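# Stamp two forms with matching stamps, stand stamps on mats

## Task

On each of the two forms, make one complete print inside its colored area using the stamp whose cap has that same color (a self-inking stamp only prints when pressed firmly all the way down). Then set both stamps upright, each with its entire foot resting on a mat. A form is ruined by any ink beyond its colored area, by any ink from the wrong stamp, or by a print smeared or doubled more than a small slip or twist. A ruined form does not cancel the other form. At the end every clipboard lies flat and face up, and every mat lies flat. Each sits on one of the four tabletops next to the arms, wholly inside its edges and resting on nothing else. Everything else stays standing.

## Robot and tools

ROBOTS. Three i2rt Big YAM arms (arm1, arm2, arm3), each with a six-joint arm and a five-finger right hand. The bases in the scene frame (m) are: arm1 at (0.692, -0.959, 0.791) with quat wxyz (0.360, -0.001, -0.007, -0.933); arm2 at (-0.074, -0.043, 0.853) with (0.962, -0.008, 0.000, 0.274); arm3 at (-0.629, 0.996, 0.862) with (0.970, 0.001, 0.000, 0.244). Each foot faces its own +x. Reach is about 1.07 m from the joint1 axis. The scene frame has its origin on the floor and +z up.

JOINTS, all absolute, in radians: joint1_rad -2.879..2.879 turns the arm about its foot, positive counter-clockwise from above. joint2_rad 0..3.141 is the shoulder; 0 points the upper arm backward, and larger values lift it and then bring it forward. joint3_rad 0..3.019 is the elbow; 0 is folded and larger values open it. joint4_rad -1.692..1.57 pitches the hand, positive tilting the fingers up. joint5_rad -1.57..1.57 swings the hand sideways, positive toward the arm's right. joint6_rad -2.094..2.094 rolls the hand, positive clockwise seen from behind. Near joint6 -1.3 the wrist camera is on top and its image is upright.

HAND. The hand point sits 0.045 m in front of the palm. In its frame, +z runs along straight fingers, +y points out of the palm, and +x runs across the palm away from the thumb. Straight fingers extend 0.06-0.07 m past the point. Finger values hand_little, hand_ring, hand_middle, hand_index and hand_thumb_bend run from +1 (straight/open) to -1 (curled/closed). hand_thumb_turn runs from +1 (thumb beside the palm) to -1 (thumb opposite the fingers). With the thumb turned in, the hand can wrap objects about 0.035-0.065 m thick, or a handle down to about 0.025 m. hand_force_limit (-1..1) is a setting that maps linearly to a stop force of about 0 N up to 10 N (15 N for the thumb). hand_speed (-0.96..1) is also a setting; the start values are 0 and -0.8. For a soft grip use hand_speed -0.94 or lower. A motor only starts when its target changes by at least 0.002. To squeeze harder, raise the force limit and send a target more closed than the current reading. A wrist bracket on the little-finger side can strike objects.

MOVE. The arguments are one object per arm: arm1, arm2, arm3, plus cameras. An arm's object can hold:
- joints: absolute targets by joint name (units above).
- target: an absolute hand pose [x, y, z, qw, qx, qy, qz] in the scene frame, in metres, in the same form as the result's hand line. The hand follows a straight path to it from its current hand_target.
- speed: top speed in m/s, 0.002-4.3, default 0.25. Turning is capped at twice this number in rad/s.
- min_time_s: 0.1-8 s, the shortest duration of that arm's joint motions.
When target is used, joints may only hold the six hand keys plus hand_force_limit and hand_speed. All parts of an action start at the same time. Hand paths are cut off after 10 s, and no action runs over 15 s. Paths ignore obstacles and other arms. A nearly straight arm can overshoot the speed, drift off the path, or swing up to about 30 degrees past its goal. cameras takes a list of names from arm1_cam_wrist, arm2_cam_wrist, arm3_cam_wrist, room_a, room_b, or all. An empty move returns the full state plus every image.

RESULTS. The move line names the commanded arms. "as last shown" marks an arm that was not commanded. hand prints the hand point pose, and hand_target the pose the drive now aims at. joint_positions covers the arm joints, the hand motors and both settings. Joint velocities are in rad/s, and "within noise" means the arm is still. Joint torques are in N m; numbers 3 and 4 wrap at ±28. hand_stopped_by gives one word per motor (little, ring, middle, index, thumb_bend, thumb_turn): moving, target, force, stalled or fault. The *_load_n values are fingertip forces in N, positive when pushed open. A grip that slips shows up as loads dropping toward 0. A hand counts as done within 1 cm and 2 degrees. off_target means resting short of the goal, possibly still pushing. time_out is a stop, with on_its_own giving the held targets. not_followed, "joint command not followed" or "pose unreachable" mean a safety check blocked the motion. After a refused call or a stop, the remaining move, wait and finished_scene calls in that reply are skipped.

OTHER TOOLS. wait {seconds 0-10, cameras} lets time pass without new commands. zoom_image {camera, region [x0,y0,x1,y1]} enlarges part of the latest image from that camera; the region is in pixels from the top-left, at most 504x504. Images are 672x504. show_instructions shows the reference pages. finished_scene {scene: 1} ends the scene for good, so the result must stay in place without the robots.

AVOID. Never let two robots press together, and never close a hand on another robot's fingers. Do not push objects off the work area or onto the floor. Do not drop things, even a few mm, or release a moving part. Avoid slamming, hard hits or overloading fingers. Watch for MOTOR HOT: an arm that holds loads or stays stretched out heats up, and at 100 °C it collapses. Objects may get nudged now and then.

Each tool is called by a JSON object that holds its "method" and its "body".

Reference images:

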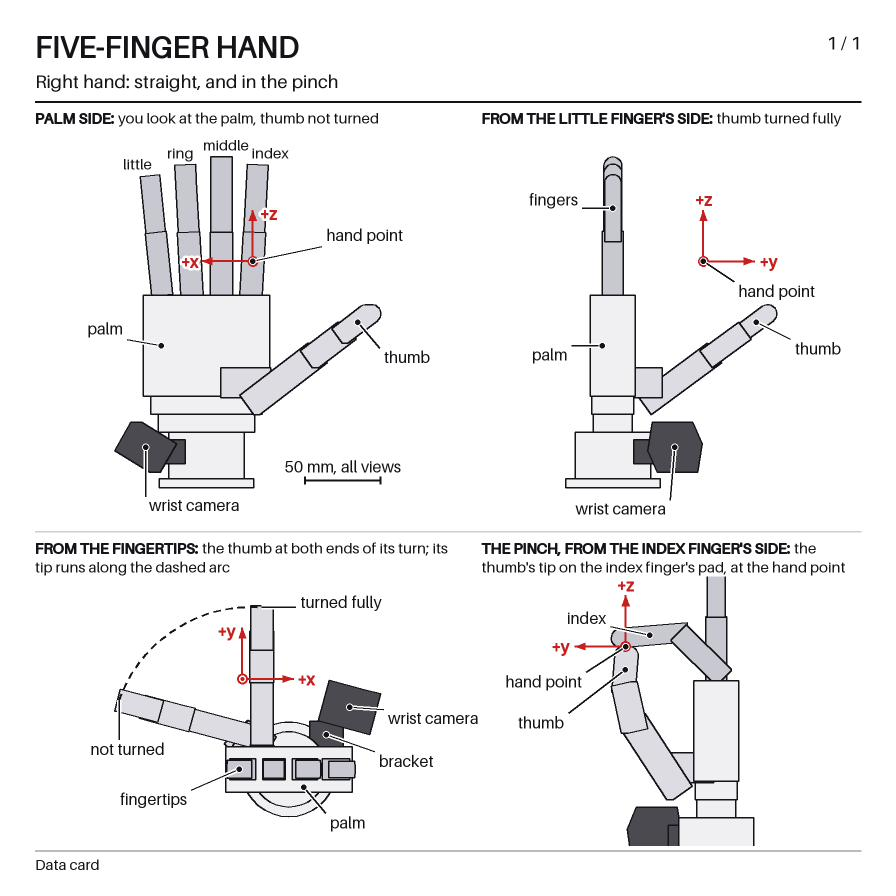

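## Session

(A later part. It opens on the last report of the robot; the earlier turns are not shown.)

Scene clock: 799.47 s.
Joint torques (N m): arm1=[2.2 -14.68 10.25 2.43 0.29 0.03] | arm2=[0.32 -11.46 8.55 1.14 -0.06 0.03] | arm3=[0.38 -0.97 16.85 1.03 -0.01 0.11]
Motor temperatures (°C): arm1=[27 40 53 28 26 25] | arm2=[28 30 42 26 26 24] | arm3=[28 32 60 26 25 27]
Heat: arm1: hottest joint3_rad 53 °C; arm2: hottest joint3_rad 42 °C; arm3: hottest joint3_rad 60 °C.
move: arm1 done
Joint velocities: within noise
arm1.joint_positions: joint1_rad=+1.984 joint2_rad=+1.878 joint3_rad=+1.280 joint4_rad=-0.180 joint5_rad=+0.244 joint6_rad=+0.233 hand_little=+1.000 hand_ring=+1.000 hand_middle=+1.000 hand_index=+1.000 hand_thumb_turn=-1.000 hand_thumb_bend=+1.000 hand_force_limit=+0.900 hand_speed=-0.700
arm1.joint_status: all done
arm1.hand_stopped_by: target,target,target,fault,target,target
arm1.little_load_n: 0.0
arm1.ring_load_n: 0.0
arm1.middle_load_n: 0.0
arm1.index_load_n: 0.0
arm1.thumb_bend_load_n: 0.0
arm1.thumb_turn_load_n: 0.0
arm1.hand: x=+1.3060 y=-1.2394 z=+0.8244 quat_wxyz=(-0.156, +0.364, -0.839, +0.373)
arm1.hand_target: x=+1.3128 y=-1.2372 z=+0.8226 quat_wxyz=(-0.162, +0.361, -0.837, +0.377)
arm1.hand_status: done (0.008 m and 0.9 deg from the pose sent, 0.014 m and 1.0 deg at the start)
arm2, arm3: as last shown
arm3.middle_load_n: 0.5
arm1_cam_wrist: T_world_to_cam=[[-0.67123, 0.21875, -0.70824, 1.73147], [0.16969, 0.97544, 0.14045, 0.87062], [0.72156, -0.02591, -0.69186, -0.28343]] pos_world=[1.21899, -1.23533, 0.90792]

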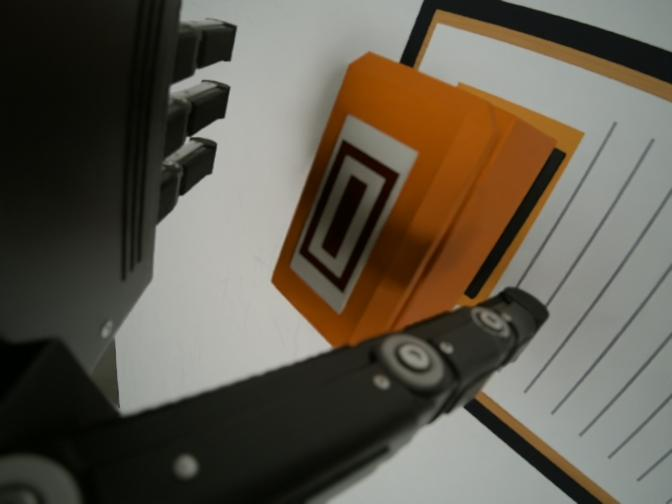

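{"method": "move", "body": {"arm1": {"joints": {"hand_middle": 0.4, "hand_thumb_bend": 0.72, "hand_speed": -0.75, "hand_force_limit": -0.6}}}}

{"method": "move", "body": {"arm1": {"joints": {"hand_middle": 0.3, "hand_thumb_bend": 0.59, "hand_speed": -0.92, "hand_force_limit": -0.6}}, "cameras": ["arm1_cam_wrist"]}}

Scene clock: 801.80 s.
Joint torques (N m): arm1=[2.32 -14.68 10.24 2.52 0.28 0.02] | arm2=[0.32 -11.46 8.57 1.14 -0.06 0.03] | arm3=[0.38 -1.2 16.84 0.99 -0.01 0.11]
Motor temperatures (°C): arm1=[27 40 52 28 26 25] | arm2=[28 30 42 26 26 24] | arm3=[28 32 60 26 25 27]
Heat: arm1: hottest joint3_rad 52 °C; arm2: hottest joint3_rad 42 °C; arm3: hottest joint3_rad 60 °C.
move: arm1 done
Joint velocities: within noise
arm1.joint_positions: joint1_rad=+1.984 joint2_rad=+1.878 joint3_rad=+1.280 joint4_rad=-0.180 joint5_rad=+0.244 joint6_rad=+0.233 hand_little=+1.000 hand_ring=+1.000 hand_middle=+0.400 hand_index=+1.000 hand_thumb_turn=-1.000 hand_thumb_bend=+0.720 hand_force_limit=-0.600 hand_speed=-0.750
arm1.joint_status: all done
arm1.hand_stopped_by: target,target,target,fault,target,target
arm1.little_load_n: 0.0
arm1.ring_load_n: 0.0
arm1.middle_load_n: 0.0
arm1.index_load_n: 0.0
arm1.thumb_bend_load_n: 0.0
arm1.thumb_turn_load_n: 0.0
arm1.hand: x=+1.3060 y=-1.2394 z=+0.8244 quat_wxyz=(-0.156, +0.364, -0.839, +0.373)
arm1.hand_target: x=+1.3128 y=-1.2372 z=+0.8226 quat_wxyz=(-0.162, +0.361, -0.837, +0.377)
arm1.hand_status: not commanded
arm2, arm3: as last shown
arm2.index_load_n: -0.5
arm3.middle_load_n: 0.0
pictures: none

Scene clock: 803.40 s.
Joint torques (N m): arm1=[2.32 -14.68 10.24 2.51 0.29 0.03] | arm2=[0.32 -11.46 8.57 1.14 -0.06 0.03] | arm3=[0.56 -1.26 16.84 1.02 -0.01 0.1]
Motor temperatures (°C): arm1=[27 41 52 28 26 25] | arm2=[28 30 42 26 26 24] | arm3=[28 32 60 26 25 27]
Heat: arm1: hottest joint3_rad 52 °C; arm2: hottest joint3_rad 42 °C; arm3: hottest joint3_rad 60 °C.
move: arm1 done
Joint velocities: within noise
arm1.joint_positions: joint1_rad=+1.984 joint2_rad=+1.878 joint3_rad=+1.280 joint4_rad=-0.180 joint5_rad=+0.244 joint6_rad=+0.233 hand_little=+1.000 hand_ring=+1.000 hand_middle=+0.300 hand_index=+1.000 hand_thumb_turn=-1.000 hand_thumb_bend=+0.590 hand_force_limit=-0.600 hand_speed=-0.920
arm1.joint_status: all done
arm1.hand_stopped_by: target,target,target,fault,target,target
arm1.little_load_n: 0.0
arm1.ring_load_n: 0.0
arm1.middle_load_n: 0.0
arm1.index_load_n: 0.0
arm1.thumb_bend_load_n: 0.5
arm1.thumb_turn_load_n: 0.0
arm1.hand: x=+1.3060 y=-1.2394 z=+0.8244 quat_wxyz=(-0.156, +0.364, -0.839, +0.373)
arm1.hand_target: x=+1.3128 y=-1.2372 z=+0.8226 quat_wxyz=(-0.162, +0.361, -0.837, +0.377)
arm1.hand_status: not commanded
arm2.joint_positions: joint1_rad=-0.205 joint2_rad=+1.338 joint3_rad=+1.140 joint4_rad=-0.547 joint5_rad=-0.177 joint6_rad=-0.166 hand_little=+1.000 hand_ring=+1.000 hand_middle=+1.000 hand_index=+1.000 hand_thumb_turn=-1.000 hand_thumb_bend=+1.000 hand_force_limit=+0.100 hand_speed=-0.500
arm2.joint_status: not commanded
arm2.hand_stopped_by: target,target,target,target,target,target
arm2.little_load_n: 0.0
arm2.ring_load_n: 0.0
arm2.middle_load_n: 0.0
arm2.index_load_n: 0.0
arm2.thumb_bend_load_n: 0.0
arm2.thumb_turn_load_n: 0.0
arm2.hand: x=+0.3990 y=+0.1900 z=+1.0670 quat_wxyz=(-0.354, +0.808, -0.426, +0.198)
arm2.hand_target: x=+0.3930 y=+0.1909 z=+1.0612 quat_wxyz=(-0.349, +0.810, -0.430, +0.191)
arm2.hand_status: not commanded
arm3.joint_positions: joint1_rad=-0.085 joint2_rad=+0.663 joint3_rad=+0.707 joint4_rad=-0.823 joint5_rad=+0.001 joint6_rad=-0.013 hand_little=+1.000 hand_ring=+1.000 hand_middle=+1.000 hand_index=+1.000 hand_thumb_turn=-1.000 hand_thumb_bend=+1.000 hand_force_limit=+0.100 hand_speed=-0.500
arm3.joint_status: not commanded
arm3.hand_stopped_by: target,target,target,target,target,target
arm3.little_load_n: 0.0
arm3.ring_load_n: 0.0
arm3.middle_load_n: 0.0
arm3.index_load_n: 0.0
arm3.thumb_bend_load_n: 0.0
arm3.thumb_turn_load_n: 0.0
arm3.hand: x=-0.3698 y=+1.1403 z=+1.0649 quat_wxyz=(-0.322, +0.774, -0.502, +0.214)
arm3.hand_target: x=-0.3612 y=+1.1493 z=+1.0994 quat_wxyz=(-0.345, +0.765, -0.496, +0.223)
arm3.hand_status: not commanded
arm1_cam_wrist: T_world_to_cam=[[-0.67123, 0.21875, -0.70824, 1.73147], [0.16969, 0.97544, 0.14045, 0.87062], [0.72156, -0.02591, -0.69186, -0.28343]] pos_world=[1.21899, -1.23533, 0.90792]

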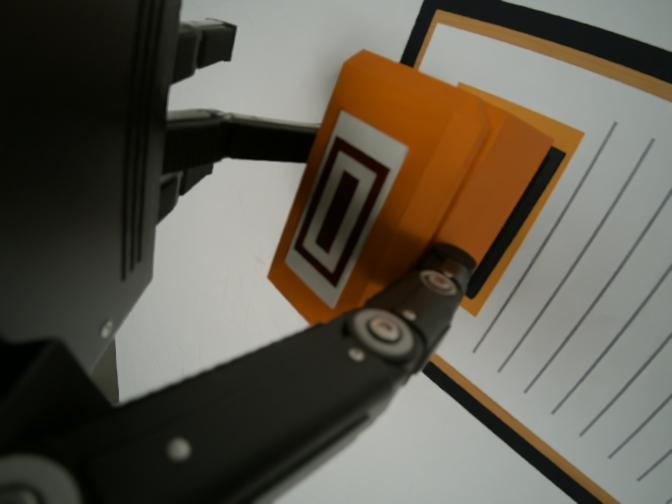

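{"method": "move", "body": {"arm1": {"joints": {"hand_middle": 0.02, "hand_ring": 0.3, "hand_speed": -0.94, "hand_force_limit": -0.62}}, "cameras": ["arm1_cam_wrist"]}}

Scene clock: 808.77 s.
Joint torques (N m): arm1=[2.26 -14.56 10.25 2.5 0.29 0.02] | arm2=[0.32 -11.52 8.55 1.16 -0.06 0.04] | arm3=[0.44 -1.2 16.87 1.02 0 0.1]
Motor temperatures (°C): arm1=[27 41 50 28 26 25] | arm2=[28 30 42 26 26 24] | arm3=[28 32 60 26 25 27]
Heat: arm1: hottest joint3_rad 50 °C; arm2: hottest joint3_rad 42 °C; arm3: hottest joint3_rad 60 °C.
move: arm1 off_target
Joint velocities: within noise
arm1.joint_positions: joint1_rad=+1.984 joint2_rad=+1.878 joint3_rad=+1.280 joint4_rad=-0.180 joint5_rad=+0.244 joint6_rad=+0.233 hand_little=+1.000 hand_ring=+0.300 hand_middle=+0.149 hand_index=+1.000 hand_thumb_turn=-1.000 hand_thumb_bend=+0.591 hand_force_limit=-0.620 hand_speed=-0.940
arm1.joint_status: hand_middle off_target (ended at +0.149, target +0.020); the others done
arm1.hand_stopped_by: target,target,force,fault,target,target
arm1.little_load_n: 0.0
arm1.ring_load_n: 0.0
arm1.middle_load_n: 3.0
arm1.index_load_n: 0.0
arm1.thumb_bend_load_n: 4.5
arm1.thumb_turn_load_n: 0.5
arm1.hand: x=+1.3060 y=-1.2394 z=+0.8244 quat_wxyz=(-0.156, +0.363, -0.839, +0.373)
arm1.hand_target: x=+1.3128 y=-1.2372 z=+0.8226 quat_wxyz=(-0.162, +0.361, -0.837, +0.377)
arm1.hand_status: not commanded
arm2, arm3: as last shown
arm1_cam_wrist: T_world_to_cam=[[-0.67103, 0.21903, -0.70834, 1.73167], [0.16986, 0.97537, 0.14069, 0.87012], [0.72171, -0.02592, -0.69171, -0.28375]] pos_world=[1.21899, -1.23533, 0.90792]

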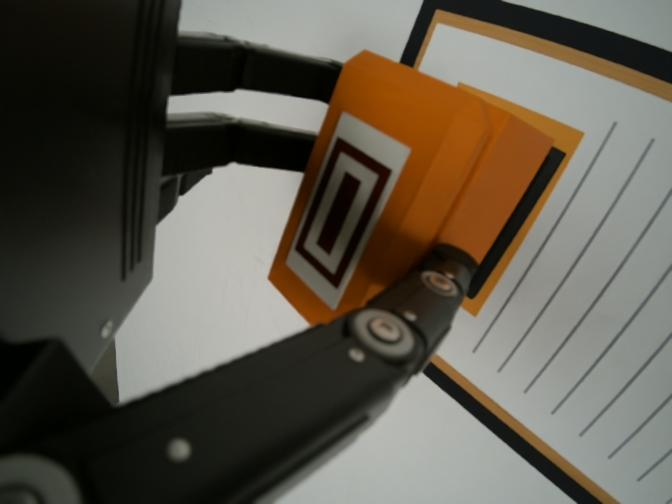

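{"method": "move", "body": {"arm1": {"joints": {"hand_middle": -0.1, "hand_speed": -0.94, "hand_force_limit": 0.0}}}}

{"method": "move", "body": {"arm1": {"joints": {"hand_ring": 0.0, "hand_speed": -0.94, "hand_force_limit": -0.6}}}}

{"method": "move", "body": {"arm1": {"joints": {"hand_middle": -0.2, "hand_speed": -0.94, "hand_force_limit": 0.3}}, "cameras": ["arm1_cam_wrist"]}}

{"method": "zoom_image", "body": {"camera": "arm1_cam_wrist", "region": [420, 30, 672, 350]}}

Scene clock: 810.47 s.
Joint torques (N m): arm1=[2.32 -14.62 10.24 2.51 0.29 0.02] | arm2=[0.32 -11.46 8.55 1.14 -0.06 0.04] | arm3=[0.5 -1.2 16.84 0.98 -0.01 0.09]
Motor temperatures (°C): arm1=[27 41 50 28 26 25] | arm2=[28 30 42 26 26 24] | arm3=[28 32 60 26 25 27]
Heat: arm1: hottest joint3_rad 50 °C; arm2: hottest joint3_rad 42 °C; arm3: hottest joint3_rad 60 °C.
move: arm1 off_target
Joint velocities: within noise
arm1.joint_positions: joint1_rad=+1.984 joint2_rad=+1.879 joint3_rad=+1.280 joint4_rad=-0.180 joint5_rad=+0.244 joint6_rad=+0.233 hand_little=+1.000 hand_ring=+0.300 hand_middle=+0.140 hand_index=+1.000 hand_thumb_turn=-1.000 hand_thumb_bend=+0.592 hand_force_limit=+0.000 hand_speed=-0.940
arm1.joint_status: hand_middle off_target (ended at +0.140, target -0.100); the others done
arm1.hand_stopped_by: target,target,force,fault,target,target
arm1.little_load_n: 0.0
arm1.ring_load_n: 0.0
arm1.middle_load_n: 5.5
arm1.index_load_n: 0.0
arm1.thumb_bend_load_n: 7.0
arm1.thumb_turn_load_n: 0.5
arm1.hand: x=+1.3061 y=-1.2394 z=+0.8242 quat_wxyz=(-0.156, +0.363, -0.839, +0.373)
arm1.hand_target: x=+1.3128 y=-1.2372 z=+0.8225 quat_wxyz=(-0.162, +0.361, -0.837, +0.377)
arm1.hand_status: not commanded
arm2, arm3: as last shown
arm3.middle_load_n: -0.5
pictures: none

Scene clock: 811.97 s.
Joint torques (N m): arm1=[2.2 -14.68 10.24 2.52 0.28 0.01] | arm2=[0.32 -11.52 8.55 1.16 -0.06 0.03] | arm3=[0.32 -1.14 16.9 0.99 -0.02 0.1]
Motor temperatures (°C): arm1=[27 41 50 28 26 25] | arm2=[28 30 42 26 26 24] | arm3=[28 32 61 26 25 27]
Heat: arm1: hottest joint3_rad 50 °C; arm2: hottest joint3_rad 42 °C; arm3: hottest joint3_rad 61 °C.
move: arm1 off_target
Joint velocities: within noise
arm1.joint_positions: joint1_rad=+1.984 joint2_rad=+1.879 joint3_rad=+1.280 joint4_rad=-0.180 joint5_rad=+0.244 joint6_rad=+0.233 hand_little=+1.000 hand_ring=+0.109 hand_middle=+0.140 hand_index=+1.000 hand_thumb_turn=-1.000 hand_thumb_bend=+0.592 hand_force_limit=-0.600 hand_speed=-0.940
arm1.joint_status: hand_ring off_target (ended at +0.109, target +0.000); the others done
arm1.hand_stopped_by: target,force,force,fault,target,target
arm1.little_load_n: 0.0
arm1.ring_load_n: 3.0
arm1.middle_load_n: 4.5
arm1.index_load_n: 0.0
arm1.thumb_bend_load_n: 8.5
arm1.thumb_turn_load_n: 2.0
arm1.hand: x=+1.3061 y=-1.2394 z=+0.8242 quat_wxyz=(-0.156, +0.363, -0.839, +0.373)
arm1.hand_target: x=+1.3128 y=-1.2372 z=+0.8225 quat_wxyz=(-0.162, +0.361, -0.837, +0.377)
arm1.hand_status: not commanded
arm2, arm3: as last shown
arm3.middle_load_n: 0.5
arm3.index_load_n: -0.5
pictures: none

Scene clock: 812.53 s.
Joint torques (N m): arm1=[2.26 -14.68 10.24 2.48 0.27 0.02] | arm2=[0.32 -11.46 8.55 1.14 -0.05 0.03] | arm3=[0.56 -1.14 16.85 1.02 0 0.11]
Motor temperatures (°C): arm1=[27 41 50 28 26 25] | arm2=[28 30 42 26 26 24] | arm3=[28 32 61 26 25 27]
Heat: arm1: hottest joint3_rad 50 °C; arm2: hottest joint3_rad 42 °C; arm3: hottest joint3_rad 61 °C.
move: arm1 off_target
Joint velocities: within noise
arm1.joint_positions: joint1_rad=+1.984 joint2_rad=+1.879 joint3_rad=+1.280 joint4_rad=-0.180 joint5_rad=+0.244 joint6_rad=+0.234 hand_little=+1.000 hand_ring=+0.109 hand_middle=+0.132 hand_index=+1.000 hand_thumb_turn=-1.000 hand_thumb_bend=+0.592 hand_force_limit=+0.300 hand_speed=-0.940
arm1.joint_status: hand_middle off_target (ended at +0.132, target -0.200); the others done
arm1.hand_stopped_by: target,force,force,fault,target,target
arm1.little_load_n: 0.0
arm1.ring_load_n: 1.0
arm1.middle_load_n: 8.0
arm1.index_load_n: 0.0
arm1.thumb_bend_load_n: 10.0
arm1.thumb_turn_load_n: 1.5
arm1.hand: x=+1.3061 y=-1.2395 z=+0.8242 quat_wxyz=(-0.156, +0.363, -0.839, +0.373)
arm1.hand_target: x=+1.3129 y=-1.2372 z=+0.8226 quat_wxyz=(-0.162, +0.361, -0.837, +0.377)
arm1.hand_status: not commanded
arm2, arm3: as last shown
arm2.ring_load_n: -0.5
arm3.middle_load_n: -0.5
arm3.index_load_n: 0.0
arm1_cam_wrist: T_world_to_cam=[[-0.67089, 0.21938, -0.70836, 1.73181], [0.17046, 0.97528, 0.1406, 0.86939], [0.7217, -0.02642, -0.69171, -0.28451]] pos_world=[1.21899, -1.23533, 0.90772]

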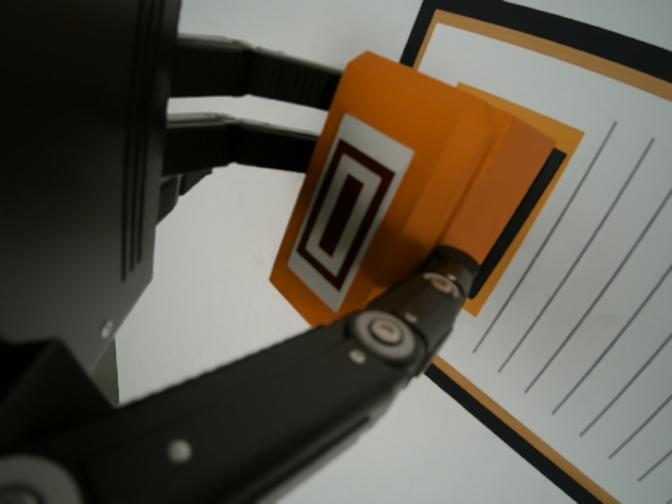

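Scaled by 1.575 from the camera's image (finer frame: 960x720).

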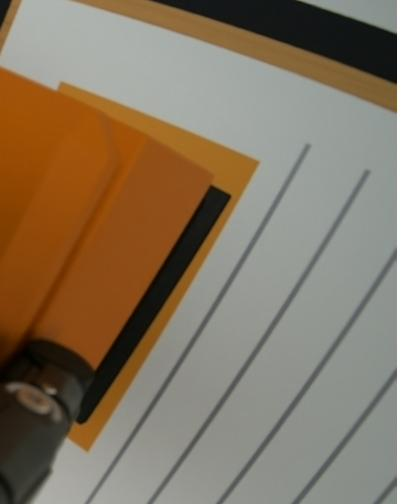

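{"method": "move", "body": {"arm1": {"joints": {"hand_ring": -0.1, "hand_speed": -0.94, "hand_force_limit": -0.5}}}}

{"method": "move", "body": {"arm1": {"target": [1.3160, -1.2480, 0.93, -0.1683, 0.3660, -0.8340, 0.3769], "speed": 0.1}, "cameras": ["arm1_cam_wrist"]}}

Scene clock: 817.73 s.
Joint torques (N m): arm1=[2.32 -14.68 10.21 2.45 0.26 0.02] | arm2=[0.38 -11.52 8.54 1.16 -0.06 0.04] | arm3=[0.5 -1.03 16.84 1.01 0 0.09]
Motor temperatures (°C): arm1=[27 41 49 28 26 25] | arm2=[28 30 42 26 26 24] | arm3=[28 32 61 26 25 27]
Heat: arm1: hottest joint3_rad 49 °C; arm2: hottest joint3_rad 42 °C; arm3: hottest joint3_rad 61 °C.
move: arm1 off_target
Joint velocities: within noise
arm1.joint_positions: joint1_rad=+1.984 joint2_rad=+1.879 joint3_rad=+1.280 joint4_rad=-0.180 joint5_rad=+0.244 joint6_rad=+0.234 hand_little=+1.000 hand_ring=+0.105 hand_middle=+0.132 hand_index=+1.000 hand_thumb_turn=-1.000 hand_thumb_bend=+0.592 hand_force_limit=-0.500 hand_speed=-0.940
arm1.joint_status: hand_ring off_target (ended at +0.105, target -0.100); the others done
arm1.hand_stopped_by: target,force,force,fault,target,target
arm1.little_load_n: 0.0
arm1.ring_load_n: 2.5
arm1.middle_load_n: 7.5
arm1.index_load_n: 0.0
arm1.thumb_bend_load_n: 11.0
arm1.thumb_turn_load_n: 2.5
arm1.hand: x=+1.3061 y=-1.2395 z=+0.8242 quat_wxyz=(-0.156, +0.363, -0.839, +0.373)
arm1.hand_target: x=+1.3129 y=-1.2372 z=+0.8227 quat_wxyz=(-0.162, +0.361, -0.837, +0.377)
arm1.hand_status: not commanded
arm2, arm3: as last shown
arm2.ring_load_n: 0.0
arm3.ring_load_n: 0.5
arm3.middle_load_n: 0.0
pictures: none

Scene clock: 819.57 s.
Joint torques (N m): arm1=[1.08 -16.97 15.97 1.28 0.06 -0.12] | arm2=[0.26 -11.46 8.55 1.13 -0.06 0.03] | arm3=[0.5 -0.97 16.84 0.99 -0.01 0.11]
Motor temperatures (°C): arm1=[27 41 49 28 26 25] | arm2=[28 30 42 26 26 24] | arm3=[28 32 61 26 25 27]
Heat: arm1: hottest joint3_rad 49 °C; arm2: hottest joint3_rad 42 °C; arm3: hottest joint3_rad 61 °C.
move: arm1 off_target
Joint velocities: within noise
arm1.joint_positions: joint1_rad=+1.980 joint2_rad=+1.795 joint3_rad=+1.367 joint4_rad=-0.398 joint5_rad=+0.220 joint6_rad=+0.226 hand_little=+1.000 hand_ring=+0.105 hand_middle=+0.132 hand_index=+1.000 hand_thumb_turn=-1.000 hand_thumb_bend=+0.592 hand_force_limit=-0.500 hand_speed=-0.940
arm1.joint_status: not commanded
arm1.hand_stopped_by: target,force,force,fault,target,target
arm1.little_load_n: 0.0
arm1.ring_load_n: 2.0
arm1.middle_load_n: 7.5
arm1.index_load_n: 0.0
arm1.thumb_bend_load_n: 10.5
arm1.thumb_turn_load_n: 2.5
arm1.hand: x=+1.2989 y=-1.2332 z=+0.8871 quat_wxyz=(-0.148, +0.376, -0.845, +0.351)
arm1.hand_target: x=+1.3140 y=-1.2470 z=+0.9305 quat_wxyz=(-0.168, +0.366, -0.834, +0.377)
arm1.hand_status: off_target (0.048 m and 4.1 deg from the pose sent, 0.107 m and 1.6 deg at the start)
arm2, arm3: as last shown
arm3.ring_load_n: 0.0
arm3.index_load_n: -0.5
arm1_cam_wrist: T_world_to_cam=[[-0.70285, 0.22851, -0.67363, 1.79224], [0.15916, 0.97351, 0.16417, 0.8472], [0.6933, 0.00817, -0.7206, -0.13044]] pos_world=[1.21527, -1.23324, 0.97423]

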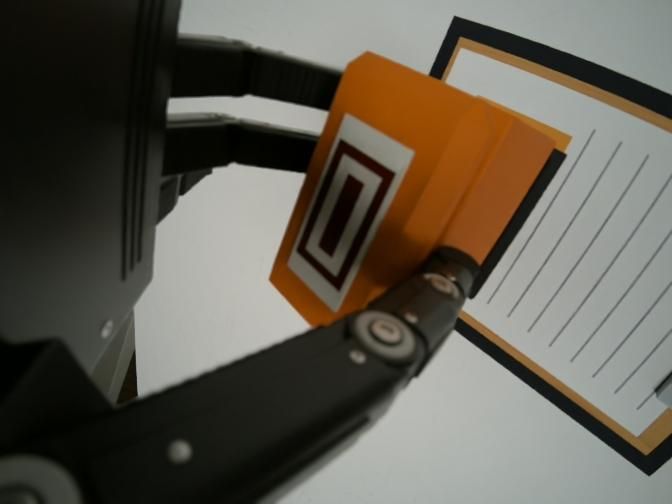

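{"method": "move", "body": {"arm1": {"target": [1.3155, -1.2500, 0.845, -0.1683, 0.3660, -0.8340, 0.3769], "speed": 0.08}, "cameras": ["arm1_cam_wrist"]}}

{"method": "zoom_image", "body": {"camera": "arm1_cam_wrist", "region": [420, 30, 672, 350]}}

Scene clock: 822.10 s.
Joint torques (N m): arm1=[0.97 -15.62 11.18 2.71 0.06 -0.11] | arm2=[0.26 -11.46 8.55 1.14 -0.06 0.04] | arm3=[0.44 -1.14 16.84 1.01 -0.01 0.1]
Motor temperatures (°C): arm1=[27 41 49 28 26 25] | arm2=[28 29 42 26 26 24] | arm3=[28 32 61 26 25 27]
Heat: arm1: hottest joint3_rad 49 °C; arm2: hottest joint3_rad 42 °C; arm3: hottest joint3_rad 61 °C.
move: arm1 off_target
Joint velocities: within noise
arm1.joint_positions: joint1_rad=+1.979 joint2_rad=+1.873 joint3_rad=+1.311 joint4_rad=-0.230 joint5_rad=+0.219 joint6_rad=+0.225 hand_little=+1.000 hand_ring=+0.105 hand_middle=+0.132 hand_index=+1.000 hand_thumb_turn=-1.000 hand_thumb_bend=+0.592 hand_force_limit=-0.500 hand_speed=-0.940
arm1.joint_status: not commanded
arm1.hand_stopped_by: target,force,force,fault,target,target
arm1.little_load_n: 0.0
arm1.ring_load_n: 2.0
arm1.middle_load_n: 7.5
arm1.index_load_n: 0.0
arm1.thumb_bend_load_n: 10.5
arm1.thumb_turn_load_n: 2.5
arm1.hand: x=+1.3087 y=-1.2391 z=+0.8346 quat_wxyz=(-0.159, +0.372, -0.840, +0.363)
arm1.hand_target: x=+1.3151 y=-1.2499 z=+0.8453 quat_wxyz=(-0.168, +0.366, -0.834, +0.377)
arm1.hand_status: off_target (0.017 m and 2.1 deg from the pose sent, 0.048 m and 4.1 deg at the start)
arm2, arm3: as last shown
arm3.index_load_n: 0.0
arm1_cam_wrist: T_world_to_cam=[[-0.6816, 0.21858, -0.69832, 1.74553], [0.15319, 0.97582, 0.15591, 0.87763], [0.71551, -0.00071, -0.6986, -0.23352]] pos_world=[1.22239, -1.23811, 0.91896]

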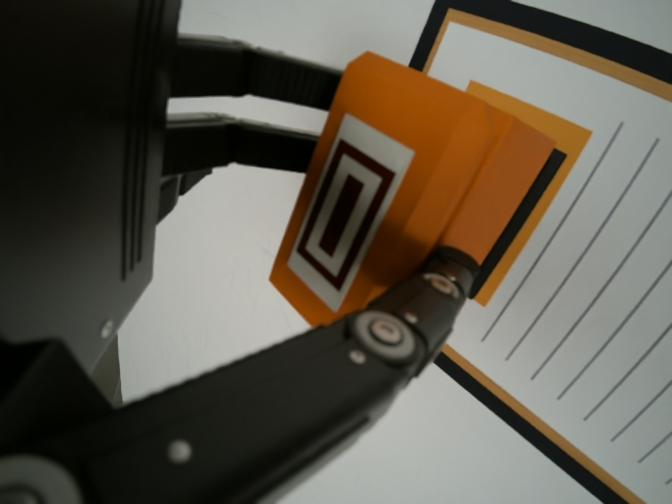

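Scaled by 1.575 from the camera's image (finer frame: 960x720).

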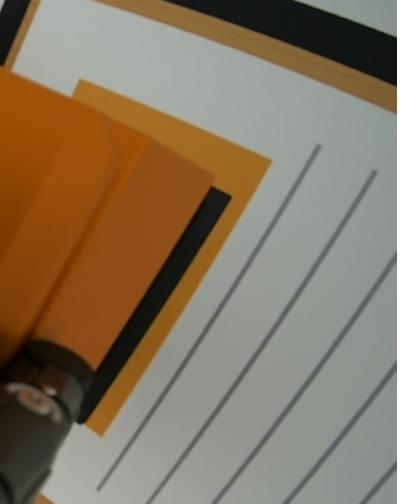

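{"method": "move", "body": {"arm1": {"target": [1.3152, -1.2533, 0.834, -0.1703, 0.3693, -0.8296, 0.3824], "speed": 0.05}, "cameras": ["arm1_cam_wrist"]}}

{"method": "zoom_image", "body": {"camera": "arm1_cam_wrist", "region": [420, 30, 672, 350]}}

Scene clock: 827.03 s.
Joint torques (N m): arm1=[0.91 -15.56 10.92 2.77 0.06 -0.14] | arm2=[0.32 -11.52 8.55 1.14 -0.06 0.03] | arm3=[0.32 -1.08 16.84 0.98 -0.01 0.1]
Motor temperatures (°C): arm1=[27 42 49 28 26 25] | arm2=[28 29 42 26 26 24] | arm3=[28 32 61 26 25 27]
Heat: arm1: hottest joint3_rad 49 °C; arm2: hottest joint3_rad 42 °C; arm3: hottest joint3_rad 61 °C.
move: arm1 off_target
Joint velocities: within noise
arm1.joint_positions: joint1_rad=+1.974 joint2_rad=+1.886 joint3_rad=+1.295 joint4_rad=-0.184 joint5_rad=+0.215 joint6_rad=+0.210 hand_little=+1.000 hand_ring=+0.105 hand_middle=+0.132 hand_index=+1.000 hand_thumb_turn=-1.000 hand_thumb_bend=+0.592 hand_force_limit=-0.500 hand_speed=-0.940
arm1.joint_status: not commanded
arm1.hand_stopped_by: target,force,force,fault,target,target
arm1.little_load_n: 0.0
arm1.ring_load_n: 2.0
arm1.middle_load_n: 7.5
arm1.index_load_n: 0.0
arm1.thumb_bend_load_n: 10.5
arm1.thumb_turn_load_n: 2.5
arm1.hand: x=+1.3090 y=-1.2429 z=+0.8256 quat_wxyz=(-0.162, +0.374, -0.835, +0.369)
arm1.hand_target: x=+1.3149 y=-1.2532 z=+0.8343 quat_wxyz=(-0.170, +0.369, -0.830, +0.383)
arm1.hand_status: off_target (0.015 m and 1.9 deg from the pose sent, 0.016 m and 2.8 deg at the start)
arm2.joint_positions: joint1_rad=-0.205 joint2_rad=+1.338 joint3_rad=+1.140 joint4_rad=-0.547 joint5_rad=-0.177 joint6_rad=-0.166 hand_little=+1.000 hand_ring=+1.000 hand_middle=+1.000 hand_index=+1.000 hand_thumb_turn=-1.000 hand_thumb_bend=+1.000 hand_force_limit=+0.100 hand_speed=-0.500
arm2.joint_status: not commanded
arm2.hand_stopped_by: target,target,target,target,target,target
arm2.little_load_n: 0.0
arm2.ring_load_n: 0.0
arm2.middle_load_n: 0.0
arm2.index_load_n: 0.0
arm2.thumb_bend_load_n: 0.0
arm2.thumb_turn_load_n: 0.0
arm2.hand: x=+0.3990 y=+0.1900 z=+1.0670 quat_wxyz=(-0.354, +0.808, -0.426, +0.198)
arm2.hand_target: x=+0.3930 y=+0.1909 z=+1.0612 quat_wxyz=(-0.349, +0.810, -0.430, +0.191)
arm2.hand_status: not commanded
arm3.joint_positions: joint1_rad=-0.085 joint2_rad=+0.663 joint3_rad=+0.707 joint4_rad=-0.823 joint5_rad=+0.001 joint6_rad=-0.013 hand_little=+1.000 hand_ring=+1.000 hand_middle=+1.000 hand_index=+1.000 hand_thumb_turn=-1.000 hand_thumb_bend=+1.000 hand_force_limit=+0.100 hand_speed=-0.500
arm3.joint_status: not commanded
arm3.hand_stopped_by: target,target,target,target,target,target
arm3.little_load_n: 0.0
arm3.ring_load_n: 0.0
arm3.middle_load_n: 0.0
arm3.index_load_n: 0.0
arm3.thumb_bend_load_n: 0.0
arm3.thumb_turn_load_n: 0.0
arm3.hand: x=-0.3698 y=+1.1403 z=+1.0649 quat_wxyz=(-0.322, +0.774, -0.502, +0.214)
arm3.hand_target: x=-0.3612 y=+1.1493 z=+1.0994 quat_wxyz=(-0.345, +0.765, -0.496, +0.223)
arm3.hand_status: not commanded
arm1_cam_wrist: T_world_to_cam=[[-0.67653, 0.20371, -0.70768, 1.72303], [0.14366, 0.97902, 0.14448, 0.90853], [0.72227, -0.00392, -0.69161, -0.25861]] pos_world=[1.22195, -1.24148, 0.90922]

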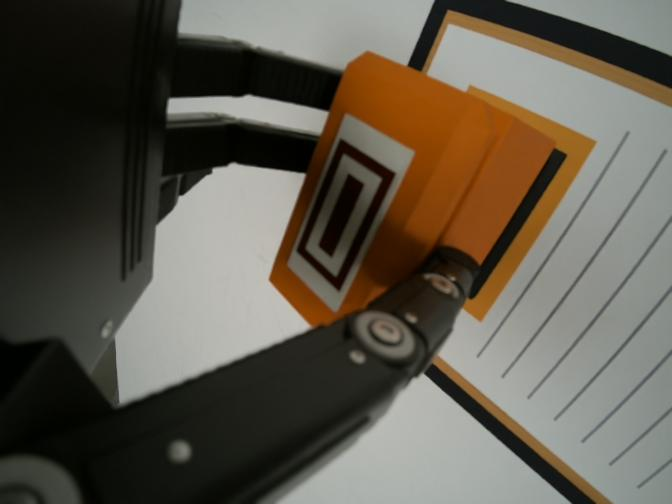

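Scaled by 1.575 from the camera's image (finer frame: 960x720).

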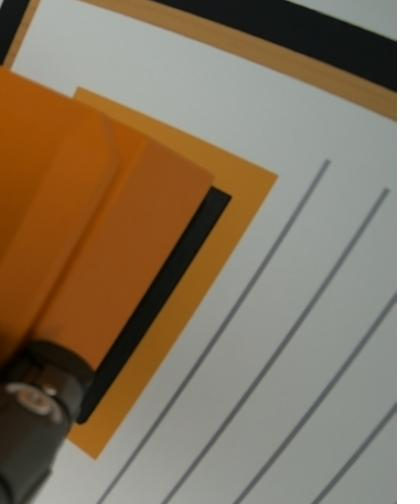

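{"method": "move", "body": {"arm1": {"target": [1.3146, -1.2530, 0.8295, -0.1703, 0.3693, -0.8296, 0.3824], "speed": 0.04}, "cameras": ["arm1_cam_wrist"]}}

{"method": "zoom_image", "body": {"camera": "arm1_cam_wrist", "region": [420, 30, 672, 350]}}

Scene clock: 830.90 s.
Joint torques (N m): arm1=[1.14 -15.21 10.67 2.77 0.06 -0.11] | arm2=[0.26 -11.46 8.57 1.14 -0.06 0.04] | arm3=[0.5 -1.08 16.84 1.07 -0.01 0.1]
Motor temperatures (°C): arm1=[27 41 49 28 26 25] | arm2=[28 29 43 26 26 24] | arm3=[28 32 61 26 25 27]
Heat: arm1: hottest joint3_rad 49 °C; arm2: hottest joint3_rad 43 °C; arm3: hottest joint3_rad 61 °C.
move: arm1 off_target
Joint velocities: within noise
arm1.joint_positions: joint1_rad=+1.974 joint2_rad=+1.887 joint3_rad=+1.291 joint4_rad=-0.173 joint5_rad=+0.215 joint6_rad=+0.209 hand_little=+1.000 hand_ring=+0.105 hand_middle=+0.132 hand_index=+1.000 hand_thumb_turn=-1.000 hand_thumb_bend=+0.592 hand_force_limit=-0.500 hand_speed=-0.940
arm1.joint_status: not commanded
arm1.hand_stopped_by: target,force,force,fault,target,target
arm1.little_load_n: 0.0
arm1.ring_load_n: 2.0
arm1.middle_load_n: 7.5
arm1.index_load_n: 0.0
arm1.thumb_bend_load_n: 11.0
arm1.thumb_turn_load_n: 2.5
arm1.hand: x=+1.3097 y=-1.2431 z=+0.8248 quat_wxyz=(-0.164, +0.374, -0.834, +0.372)
arm1.hand_target: x=+1.3143 y=-1.2529 z=+0.8296 quat_wxyz=(-0.170, +0.369, -0.830, +0.382)
arm1.hand_status: off_target (0.012 m and 1.6 deg from the pose sent, 0.012 m and 2.0 deg at the start)
arm2, arm3: as last shown
arm1_cam_wrist: T_world_to_cam=[[-0.67298, 0.20123, -0.71176, 1.71853], [0.1421, 0.97953, 0.14258, 0.91305], [0.72588, -0.00519, -0.6878, -0.26911]] pos_world=[1.22213, -1.24158, 0.90791]

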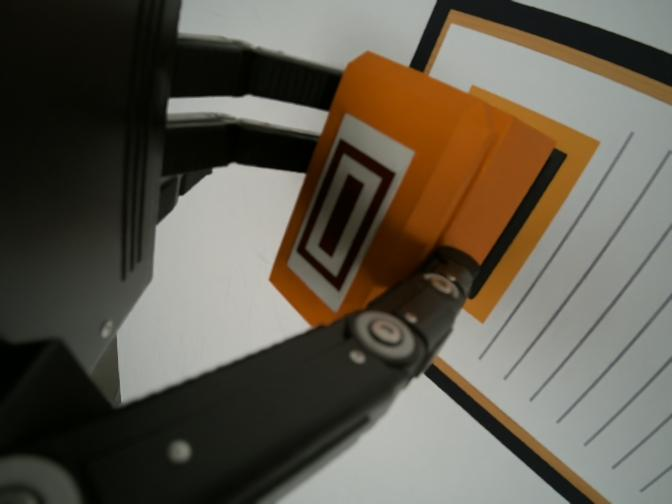

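Scaled by 1.575 from the camera's image (finer frame: 960x720).

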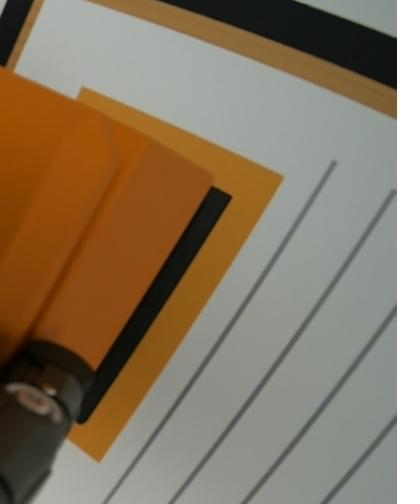

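{"method": "move", "body": {"arm1": {"target": [1.3148, -1.2525, 0.93, -0.1703, 0.3693, -0.8296, 0.3824], "speed": 0.1}}}

{"method": "move", "body": {"arm1": {"target": [1.3146, -1.2530, 0.8325, -0.1703, 0.3693, -0.8296, 0.3824], "speed": 0.06}, "cameras": ["arm1_cam_wrist"]}}

{"method": "zoom_image", "body": {"camera": "arm1_cam_wrist", "region": [420, 30, 672, 350]}}

Scene clock: 835.13 s.
Joint torques (N m): arm1=[0.91 -17.03 15.92 1.31 0.05 -0.12] | arm2=[0.32 -11.52 8.55 1.16 -0.06 0.03] | arm3=[0.44 -1.08 16.84 0.99 -0.01 0.11]
Motor temperatures (°C): arm1=[27 41 49 28 26 25] | arm2=[28 29 43 26 26 24] | arm3=[28 32 61 26 25 27]
Heat: arm1: hottest joint3_rad 49 °C; arm2: hottest joint3_rad 43 °C; arm3: hottest joint3_rad 61 °C.
move: arm1 off_target
Joint velocities: within noise
arm1.joint_positions: joint1_rad=+1.974 joint2_rad=+1.793 joint3_rad=+1.358 joint4_rad=-0.377 joint5_rad=+0.215 joint6_rad=+0.209 hand_little=+1.000 hand_ring=+0.105 hand_middle=+0.132 hand_index=+1.000 hand_thumb_turn=-1.000 hand_thumb_bend=+0.592 hand_force_limit=-0.500 hand_speed=-0.940
arm1.joint_status: not commanded
arm1.hand_stopped_by: target,force,force,fault,target,target
arm1.little_load_n: 0.0
arm1.ring_load_n: 2.0
arm1.middle_load_n: 7.5
arm1.index_load_n: 0.0
arm1.thumb_bend_load_n: 11.0
arm1.thumb_turn_load_n: 2.5
arm1.hand: x=+1.2979 y=-1.2372 z=+0.8867 quat_wxyz=(-0.151, +0.380, -0.840, +0.356)
arm1.hand_target: x=+1.3127 y=-1.2516 z=+0.9305 quat_wxyz=(-0.170, +0.369, -0.829, +0.383)
arm1.hand_status: off_target (0.049 m and 4.1 deg from the pose sent, 0.106 m and 1.6 deg at the start)
arm2, arm3: as last shown
pictures: none

Scene clock: 837.37 s.
Joint torques (N m): arm1=[1.08 -15.5 10.86 2.73 0.1 -0.11] | arm2=[0.26 -11.46 8.57 1.14 -0.06 0.04] | arm3=[0.38 -1.14 16.81 0.99 -0.01 0.11]
Motor temperatures (°C): arm1=[27 41 49 28 26 25] | arm2=[28 29 43 26 26 24] | arm3=[27 32 61 26 25 27]
Heat: arm1: hottest joint3_rad 49 °C; arm2: hottest joint3_rad 43 °C; arm3: hottest joint3_rad 61 °C.
move: arm1 off_target
Joint velocities: within noise
arm1.joint_positions: joint1_rad=+1.974 joint2_rad=+1.886 joint3_rad=+1.292 joint4_rad=-0.179 joint5_rad=+0.214 joint6_rad=+0.208 hand_little=+1.000 hand_ring=+0.105 hand_middle=+0.132 hand_index=+1.000 hand_thumb_turn=-1.000 hand_thumb_bend=+0.592 hand_force_limit=-0.500 hand_speed=-0.940
arm1.joint_status: not commanded
arm1.hand_stopped_by: target,force,force,fault,target,target
arm1.little_load_n: 0.0
arm1.ring_load_n: 2.5
arm1.middle_load_n: 7.0
arm1.index_load_n: 0.0
arm1.thumb_bend_load_n: 11.0
arm1.thumb_turn_load_n: 2.5
arm1.hand: x=+1.3086 y=-1.2431 z=+0.8249 quat_wxyz=(-0.163, +0.375, -0.834, +0.370)
arm1.hand_target: x=+1.3143 y=-1.2530 z=+0.8329 quat_wxyz=(-0.170, +0.369, -0.830, +0.383)
arm1.hand_status: off_target (0.014 m and 1.9 deg from the pose sent, 0.059 m and 4.1 deg at the start)
arm2, arm3: as last shown
arm2.thumb_bend_load_n: -0.5
arm1_cam_wrist: T_world_to_cam=[[-0.67586, 0.2023, -0.70872, 1.7204], [0.14235, 0.97932, 0.14379, 0.91153], [0.72315, -0.0037, -0.69068, -0.26046]] pos_world=[1.22134, -1.24168, 0.90832]

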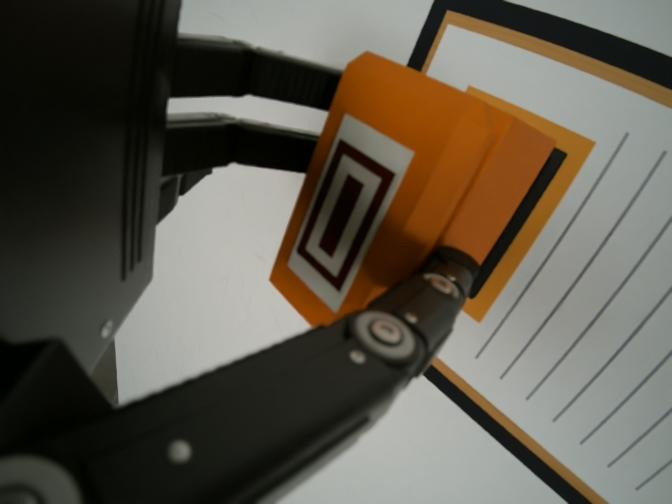

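Scaled by 1.575 from the camera's image (finer frame: 960x720).

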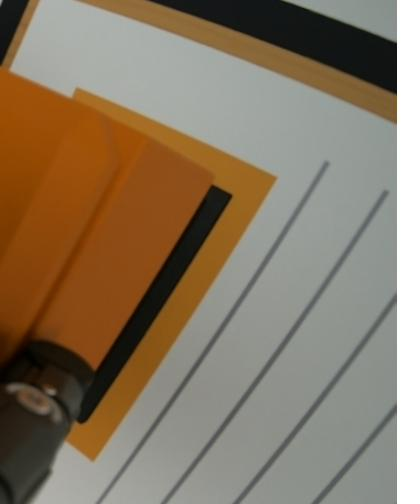

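{"method": "move", "body": {"arm1": {"joints": {"hand_middle": 0.45, "hand_ring": 0.45, "hand_thumb_bend": 0.72, "hand_speed": -0.92}}}}

{"method": "move", "body": {"arm1": {"joints": {"hand_middle": 1.0, "hand_ring": 1.0, "hand_thumb_bend": 1.0, "hand_speed": -0.6}}, "cameras": ["arm1_cam_wrist"]}}

{"method": "zoom_image", "body": {"camera": "arm1_cam_wrist", "region": [420, 30, 672, 350]}}

Scene clock: 841.43 s.
Joint torques (N m): arm1=[1.08 -15.56 10.85 2.52 0.11 -0.11] | arm2=[0.26 -11.46 8.55 1.16 -0.05 0.04] | arm3=[0.32 -1.14 16.84 1.02 0 0.1]
Motor temperatures (°C): arm1=[27 41 48 28 25 25] | arm2=[28 29 43 26 26 24] | arm3=[27 32 61 26 25 27]
Heat: arm1: hottest joint3_rad 48 °C; arm2: hottest joint3_rad 43 °C; arm3: hottest joint3_rad 61 °C.
move: arm1 done
Joint velocities: within noise
arm1.joint_positions: joint1_rad=+1.974 joint2_rad=+1.886 joint3_rad=+1.292 joint4_rad=-0.174 joint5_rad=+0.214 joint6_rad=+0.208 hand_little=+1.000 hand_ring=+0.450 hand_middle=+0.450 hand_index=+1.000 hand_thumb_turn=-1.000 hand_thumb_bend=+0.720 hand_force_limit=-0.500 hand_speed=-0.920
arm1.joint_status: all done
arm1.hand_stopped_by: target,target,target,fault,target,target
arm1.little_load_n: 0.0
arm1.ring_load_n: 0.0
arm1.middle_load_n: 0.0
arm1.index_load_n: 0.0
arm1.thumb_bend_load_n: 0.0
arm1.thumb_turn_load_n: 0.0
arm1.hand: x=+1.3096 y=-1.2436 z=+0.8257 quat_wxyz=(-0.164, +0.374, -0.834, +0.372)
arm1.hand_target: x=+1.3144 y=-1.2530 z=+0.8329 quat_wxyz=(-0.170, +0.369, -0.830, +0.383)
arm1.hand_status: not commanded
arm2, arm3: as last shown
arm3.thumb_bend_load_n: 0.5
pictures: none

Scene clock: 842.40 s.
Joint torques (N m): arm1=[0.97 -15.44 10.86 2.52 0.1 -0.11] | arm2=[0.26 -11.4 8.55 1.14 -0.06 0.03] | arm3=[0.32 -1.08 16.79 1.01 -0.01 0.09]
Motor temperatures (°C): arm1=[27 41 48 28 25 25] | arm2=[28 29 43 26 26 24] | arm3=[27 32 61 26 25 27]
Heat: arm1: hottest joint3_rad 48 °C; arm2: hottest joint3_rad 43 °C; arm3: hottest joint3_rad 61 °C.
move: arm1 done
Joint velocities: within noise
arm1.joint_positions: joint1_rad=+1.974 joint2_rad=+1.886 joint3_rad=+1.292 joint4_rad=-0.174 joint5_rad=+0.214 joint6_rad=+0.208 hand_little=+1.000 hand_ring=+1.000 hand_middle=+1.000 hand_index=+1.000 hand_thumb_turn=-1.000 hand_thumb_bend=+1.000 hand_force_limit=-0.500 hand_speed=-0.600
arm1.joint_status: all done
arm1.hand_stopped_by: target,target,target,fault,target,target
arm1.little_load_n: 0.0
arm1.ring_load_n: 0.0
arm1.middle_load_n: -0.5
arm1.index_load_n: 0.0
arm1.thumb_bend_load_n: 0.0
arm1.thumb_turn_load_n: 0.0
arm1.hand: x=+1.3096 y=-1.2436 z=+0.8257 quat_wxyz=(-0.164, +0.374, -0.834, +0.372)
arm1.hand_target: x=+1.3144 y=-1.2530 z=+0.8329 quat_wxyz=(-0.170, +0.369, -0.830, +0.383)
arm1.hand_status: not commanded
arm2, arm3: as last shown
arm2.little_load_n: -0.5
arm2.thumb_bend_load_n: 0.0
arm3.index_load_n: -0.5
arm3.thumb_bend_load_n: 0.0
arm1_cam_wrist: T_world_to_cam=[[-0.67264, 0.20081, -0.7122, 1.71864], [0.14172, 0.97962, 0.14235, 0.9141], [0.72627, -0.00519, -0.68739, -0.26927]] pos_world=[1.22203, -1.24198, 0.90881]

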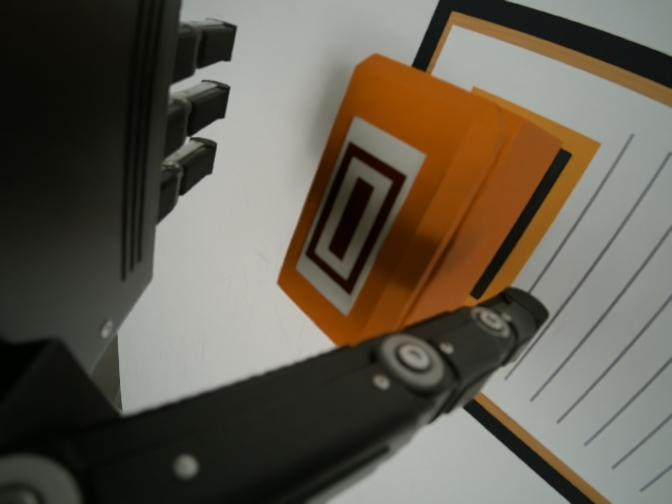

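Scaled by 1.575 from the camera's image (finer frame: 960x720).

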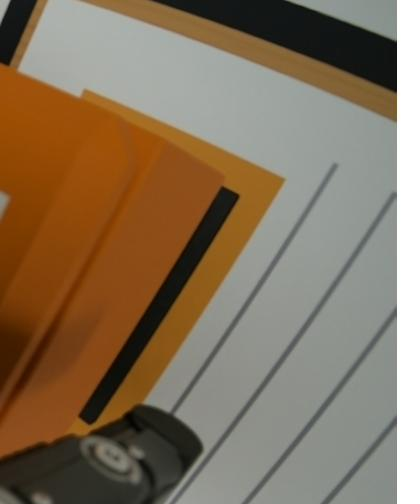

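{"method": "move", "body": {"arm1": {"target": [1.3090, -1.2450, 0.945, -0.1703, 0.3693, -0.8296, 0.3824], "speed": 0.08}}}

{"method": "move", "body": {"arm1": {"target": [1.150, -1.294, 1.01, -0.3100, 0.6881, -0.5981, 0.2694], "speed": 0.25}, "cameras": ["arm1_cam_wrist"]}}

{"method": "zoom_image", "body": {"camera": "arm1_cam_wrist", "region": [370, 70, 480, 180]}}

Scene clock: 847.90 s.
Joint torques (N m): arm1=[1.49 -16.09 15.46 1.21 0.27 -0.08] | arm2=[0.38 -11.46 8.57 1.14 -0.05 0.03] | arm3=[0.32 -1.08 16.87 0.96 0 0.1]
Motor temperatures (°C): arm1=[27 41 47 28 25 25] | arm2=[28 29 43 26 26 24] | arm3=[27 32 61 26 25 27]
Heat: arm1: hottest joint3_rad 47 °C; arm2: hottest joint3_rad 43 °C; arm3: hottest joint3_rad 61 °C.
move: arm1 off_target
Joint velocities: within noise
arm1.joint_positions: joint1_rad=+1.974 joint2_rad=+1.755 joint3_rad=+1.364 joint4_rad=-0.404 joint5_rad=+0.215 joint6_rad=+0.208 hand_little=+1.000 hand_ring=+1.000 hand_middle=+1.000 hand_index=+1.000 hand_thumb_turn=-1.000 hand_thumb_bend=+1.000 hand_force_limit=-0.500 hand_speed=-0.600
arm1.joint_status: not commanded
arm1.hand_stopped_by: target,target,target,fault,target,target
arm1.little_load_n: 0.0
arm1.ring_load_n: 0.0
arm1.middle_load_n: 0.0
arm1.index_load_n: 0.5
arm1.thumb_bend_load_n: 0.0
arm1.thumb_turn_load_n: 0.0
arm1.hand: x=+1.2952 y=-1.2360 z=+0.9103 quat_wxyz=(-0.156, +0.377, -0.838, +0.362)
arm1.hand_target: x=+1.3077 y=-1.2445 z=+0.9453 quat_wxyz=(-0.170, +0.369, -0.830, +0.383)
arm1.hand_status: off_target (0.038 m and 3.1 deg from the pose sent, 0.119 m and 1.6 deg at the start)
arm2, arm3: as last shown
arm2.little_load_n: 0.0
arm3.little_load_n: -0.5
arm3.index_load_n: 0.0
pictures: none

Scene clock: 850.77 s.
Joint torques (N m): arm1=[1.38 -12.34 15.88 0.85 -0.68 -0.1] | arm2=[0.32 -11.52 8.55 1.14 -0.06 0.03] | arm3=[0.44 -1.08 16.88 0.99 -0.01 0.1]
Motor temperatures (°C): arm1=[27 41 48 28 25 25] | arm2=[28 29 43 26 26 24] | arm3=[27 32 61 26 25 27]
Heat: arm1: hottest joint3_rad 48 °C; arm2: hottest joint3_rad 43 °C; arm3: hottest joint3_rad 61 °C.
move: arm1 off_target
Joint velocities: within noise
arm1.joint_positions: joint1_rad=+1.590 joint2_rad=+1.613 joint3_rad=+1.418 joint4_rad=-0.844 joint5_rad=-0.664 joint6_rad=-0.743 hand_little=+1.000 hand_ring=+1.000 hand_middle=+1.000 hand_index=+1.000 hand_thumb_turn=-1.000 hand_thumb_bend=+1.000 hand_force_limit=-0.500 hand_speed=-0.600
arm1.joint_status: not commanded
arm1.hand_stopped_by: target,target,target,fault,target,target
arm1.little_load_n: 0.0
arm1.ring_load_n: 0.0
arm1.middle_load_n: 0.0
arm1.index_load_n: 0.0
arm1.thumb_bend_load_n: 0.0
arm1.thumb_turn_load_n: 0.0
arm1.hand: x=+1.1415 y=-1.2809 z=+0.9910 quat_wxyz=(-0.312, +0.686, -0.607, +0.252)
arm1.hand_target: x=+1.1492 y=-1.2934 z=+1.0100 quat_wxyz=(-0.310, +0.688, -0.598, +0.270)
arm1.hand_status: off_target (0.025 m and 2.3 deg from the pose sent, 0.185 m and 49.9 deg at the start)
arm2, arm3: as last shown
arm3.little_load_n: 0.0
arm3.ring_load_n: -0.5
arm1_cam_wrist: T_world_to_cam=[[-0.60138, -0.35624, -0.71515, 0.93872], [-0.65119, 0.73717, 0.18038, 1.50797], [0.46292, 0.57417, -0.6753, 0.99694]] pos_world=[1.08499, -1.34963, 1.07254]

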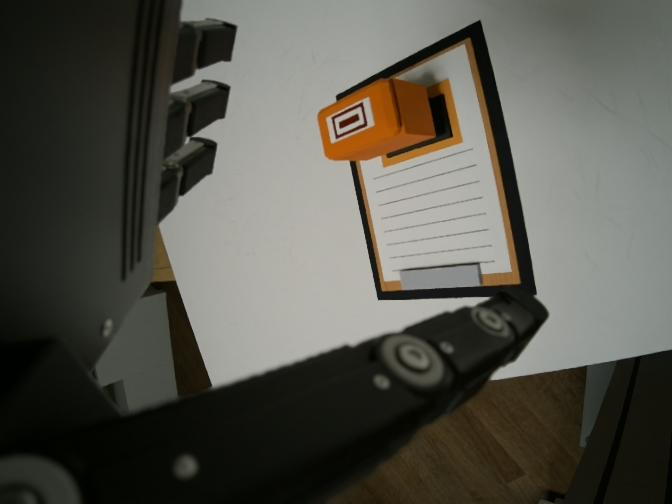

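Scaled by 4.582 from the camera's image (finer frame: 960x720).

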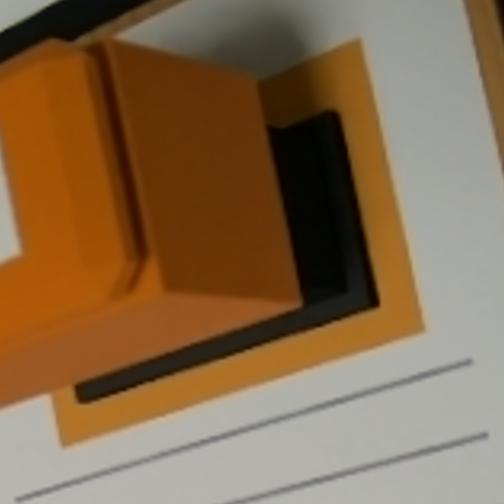

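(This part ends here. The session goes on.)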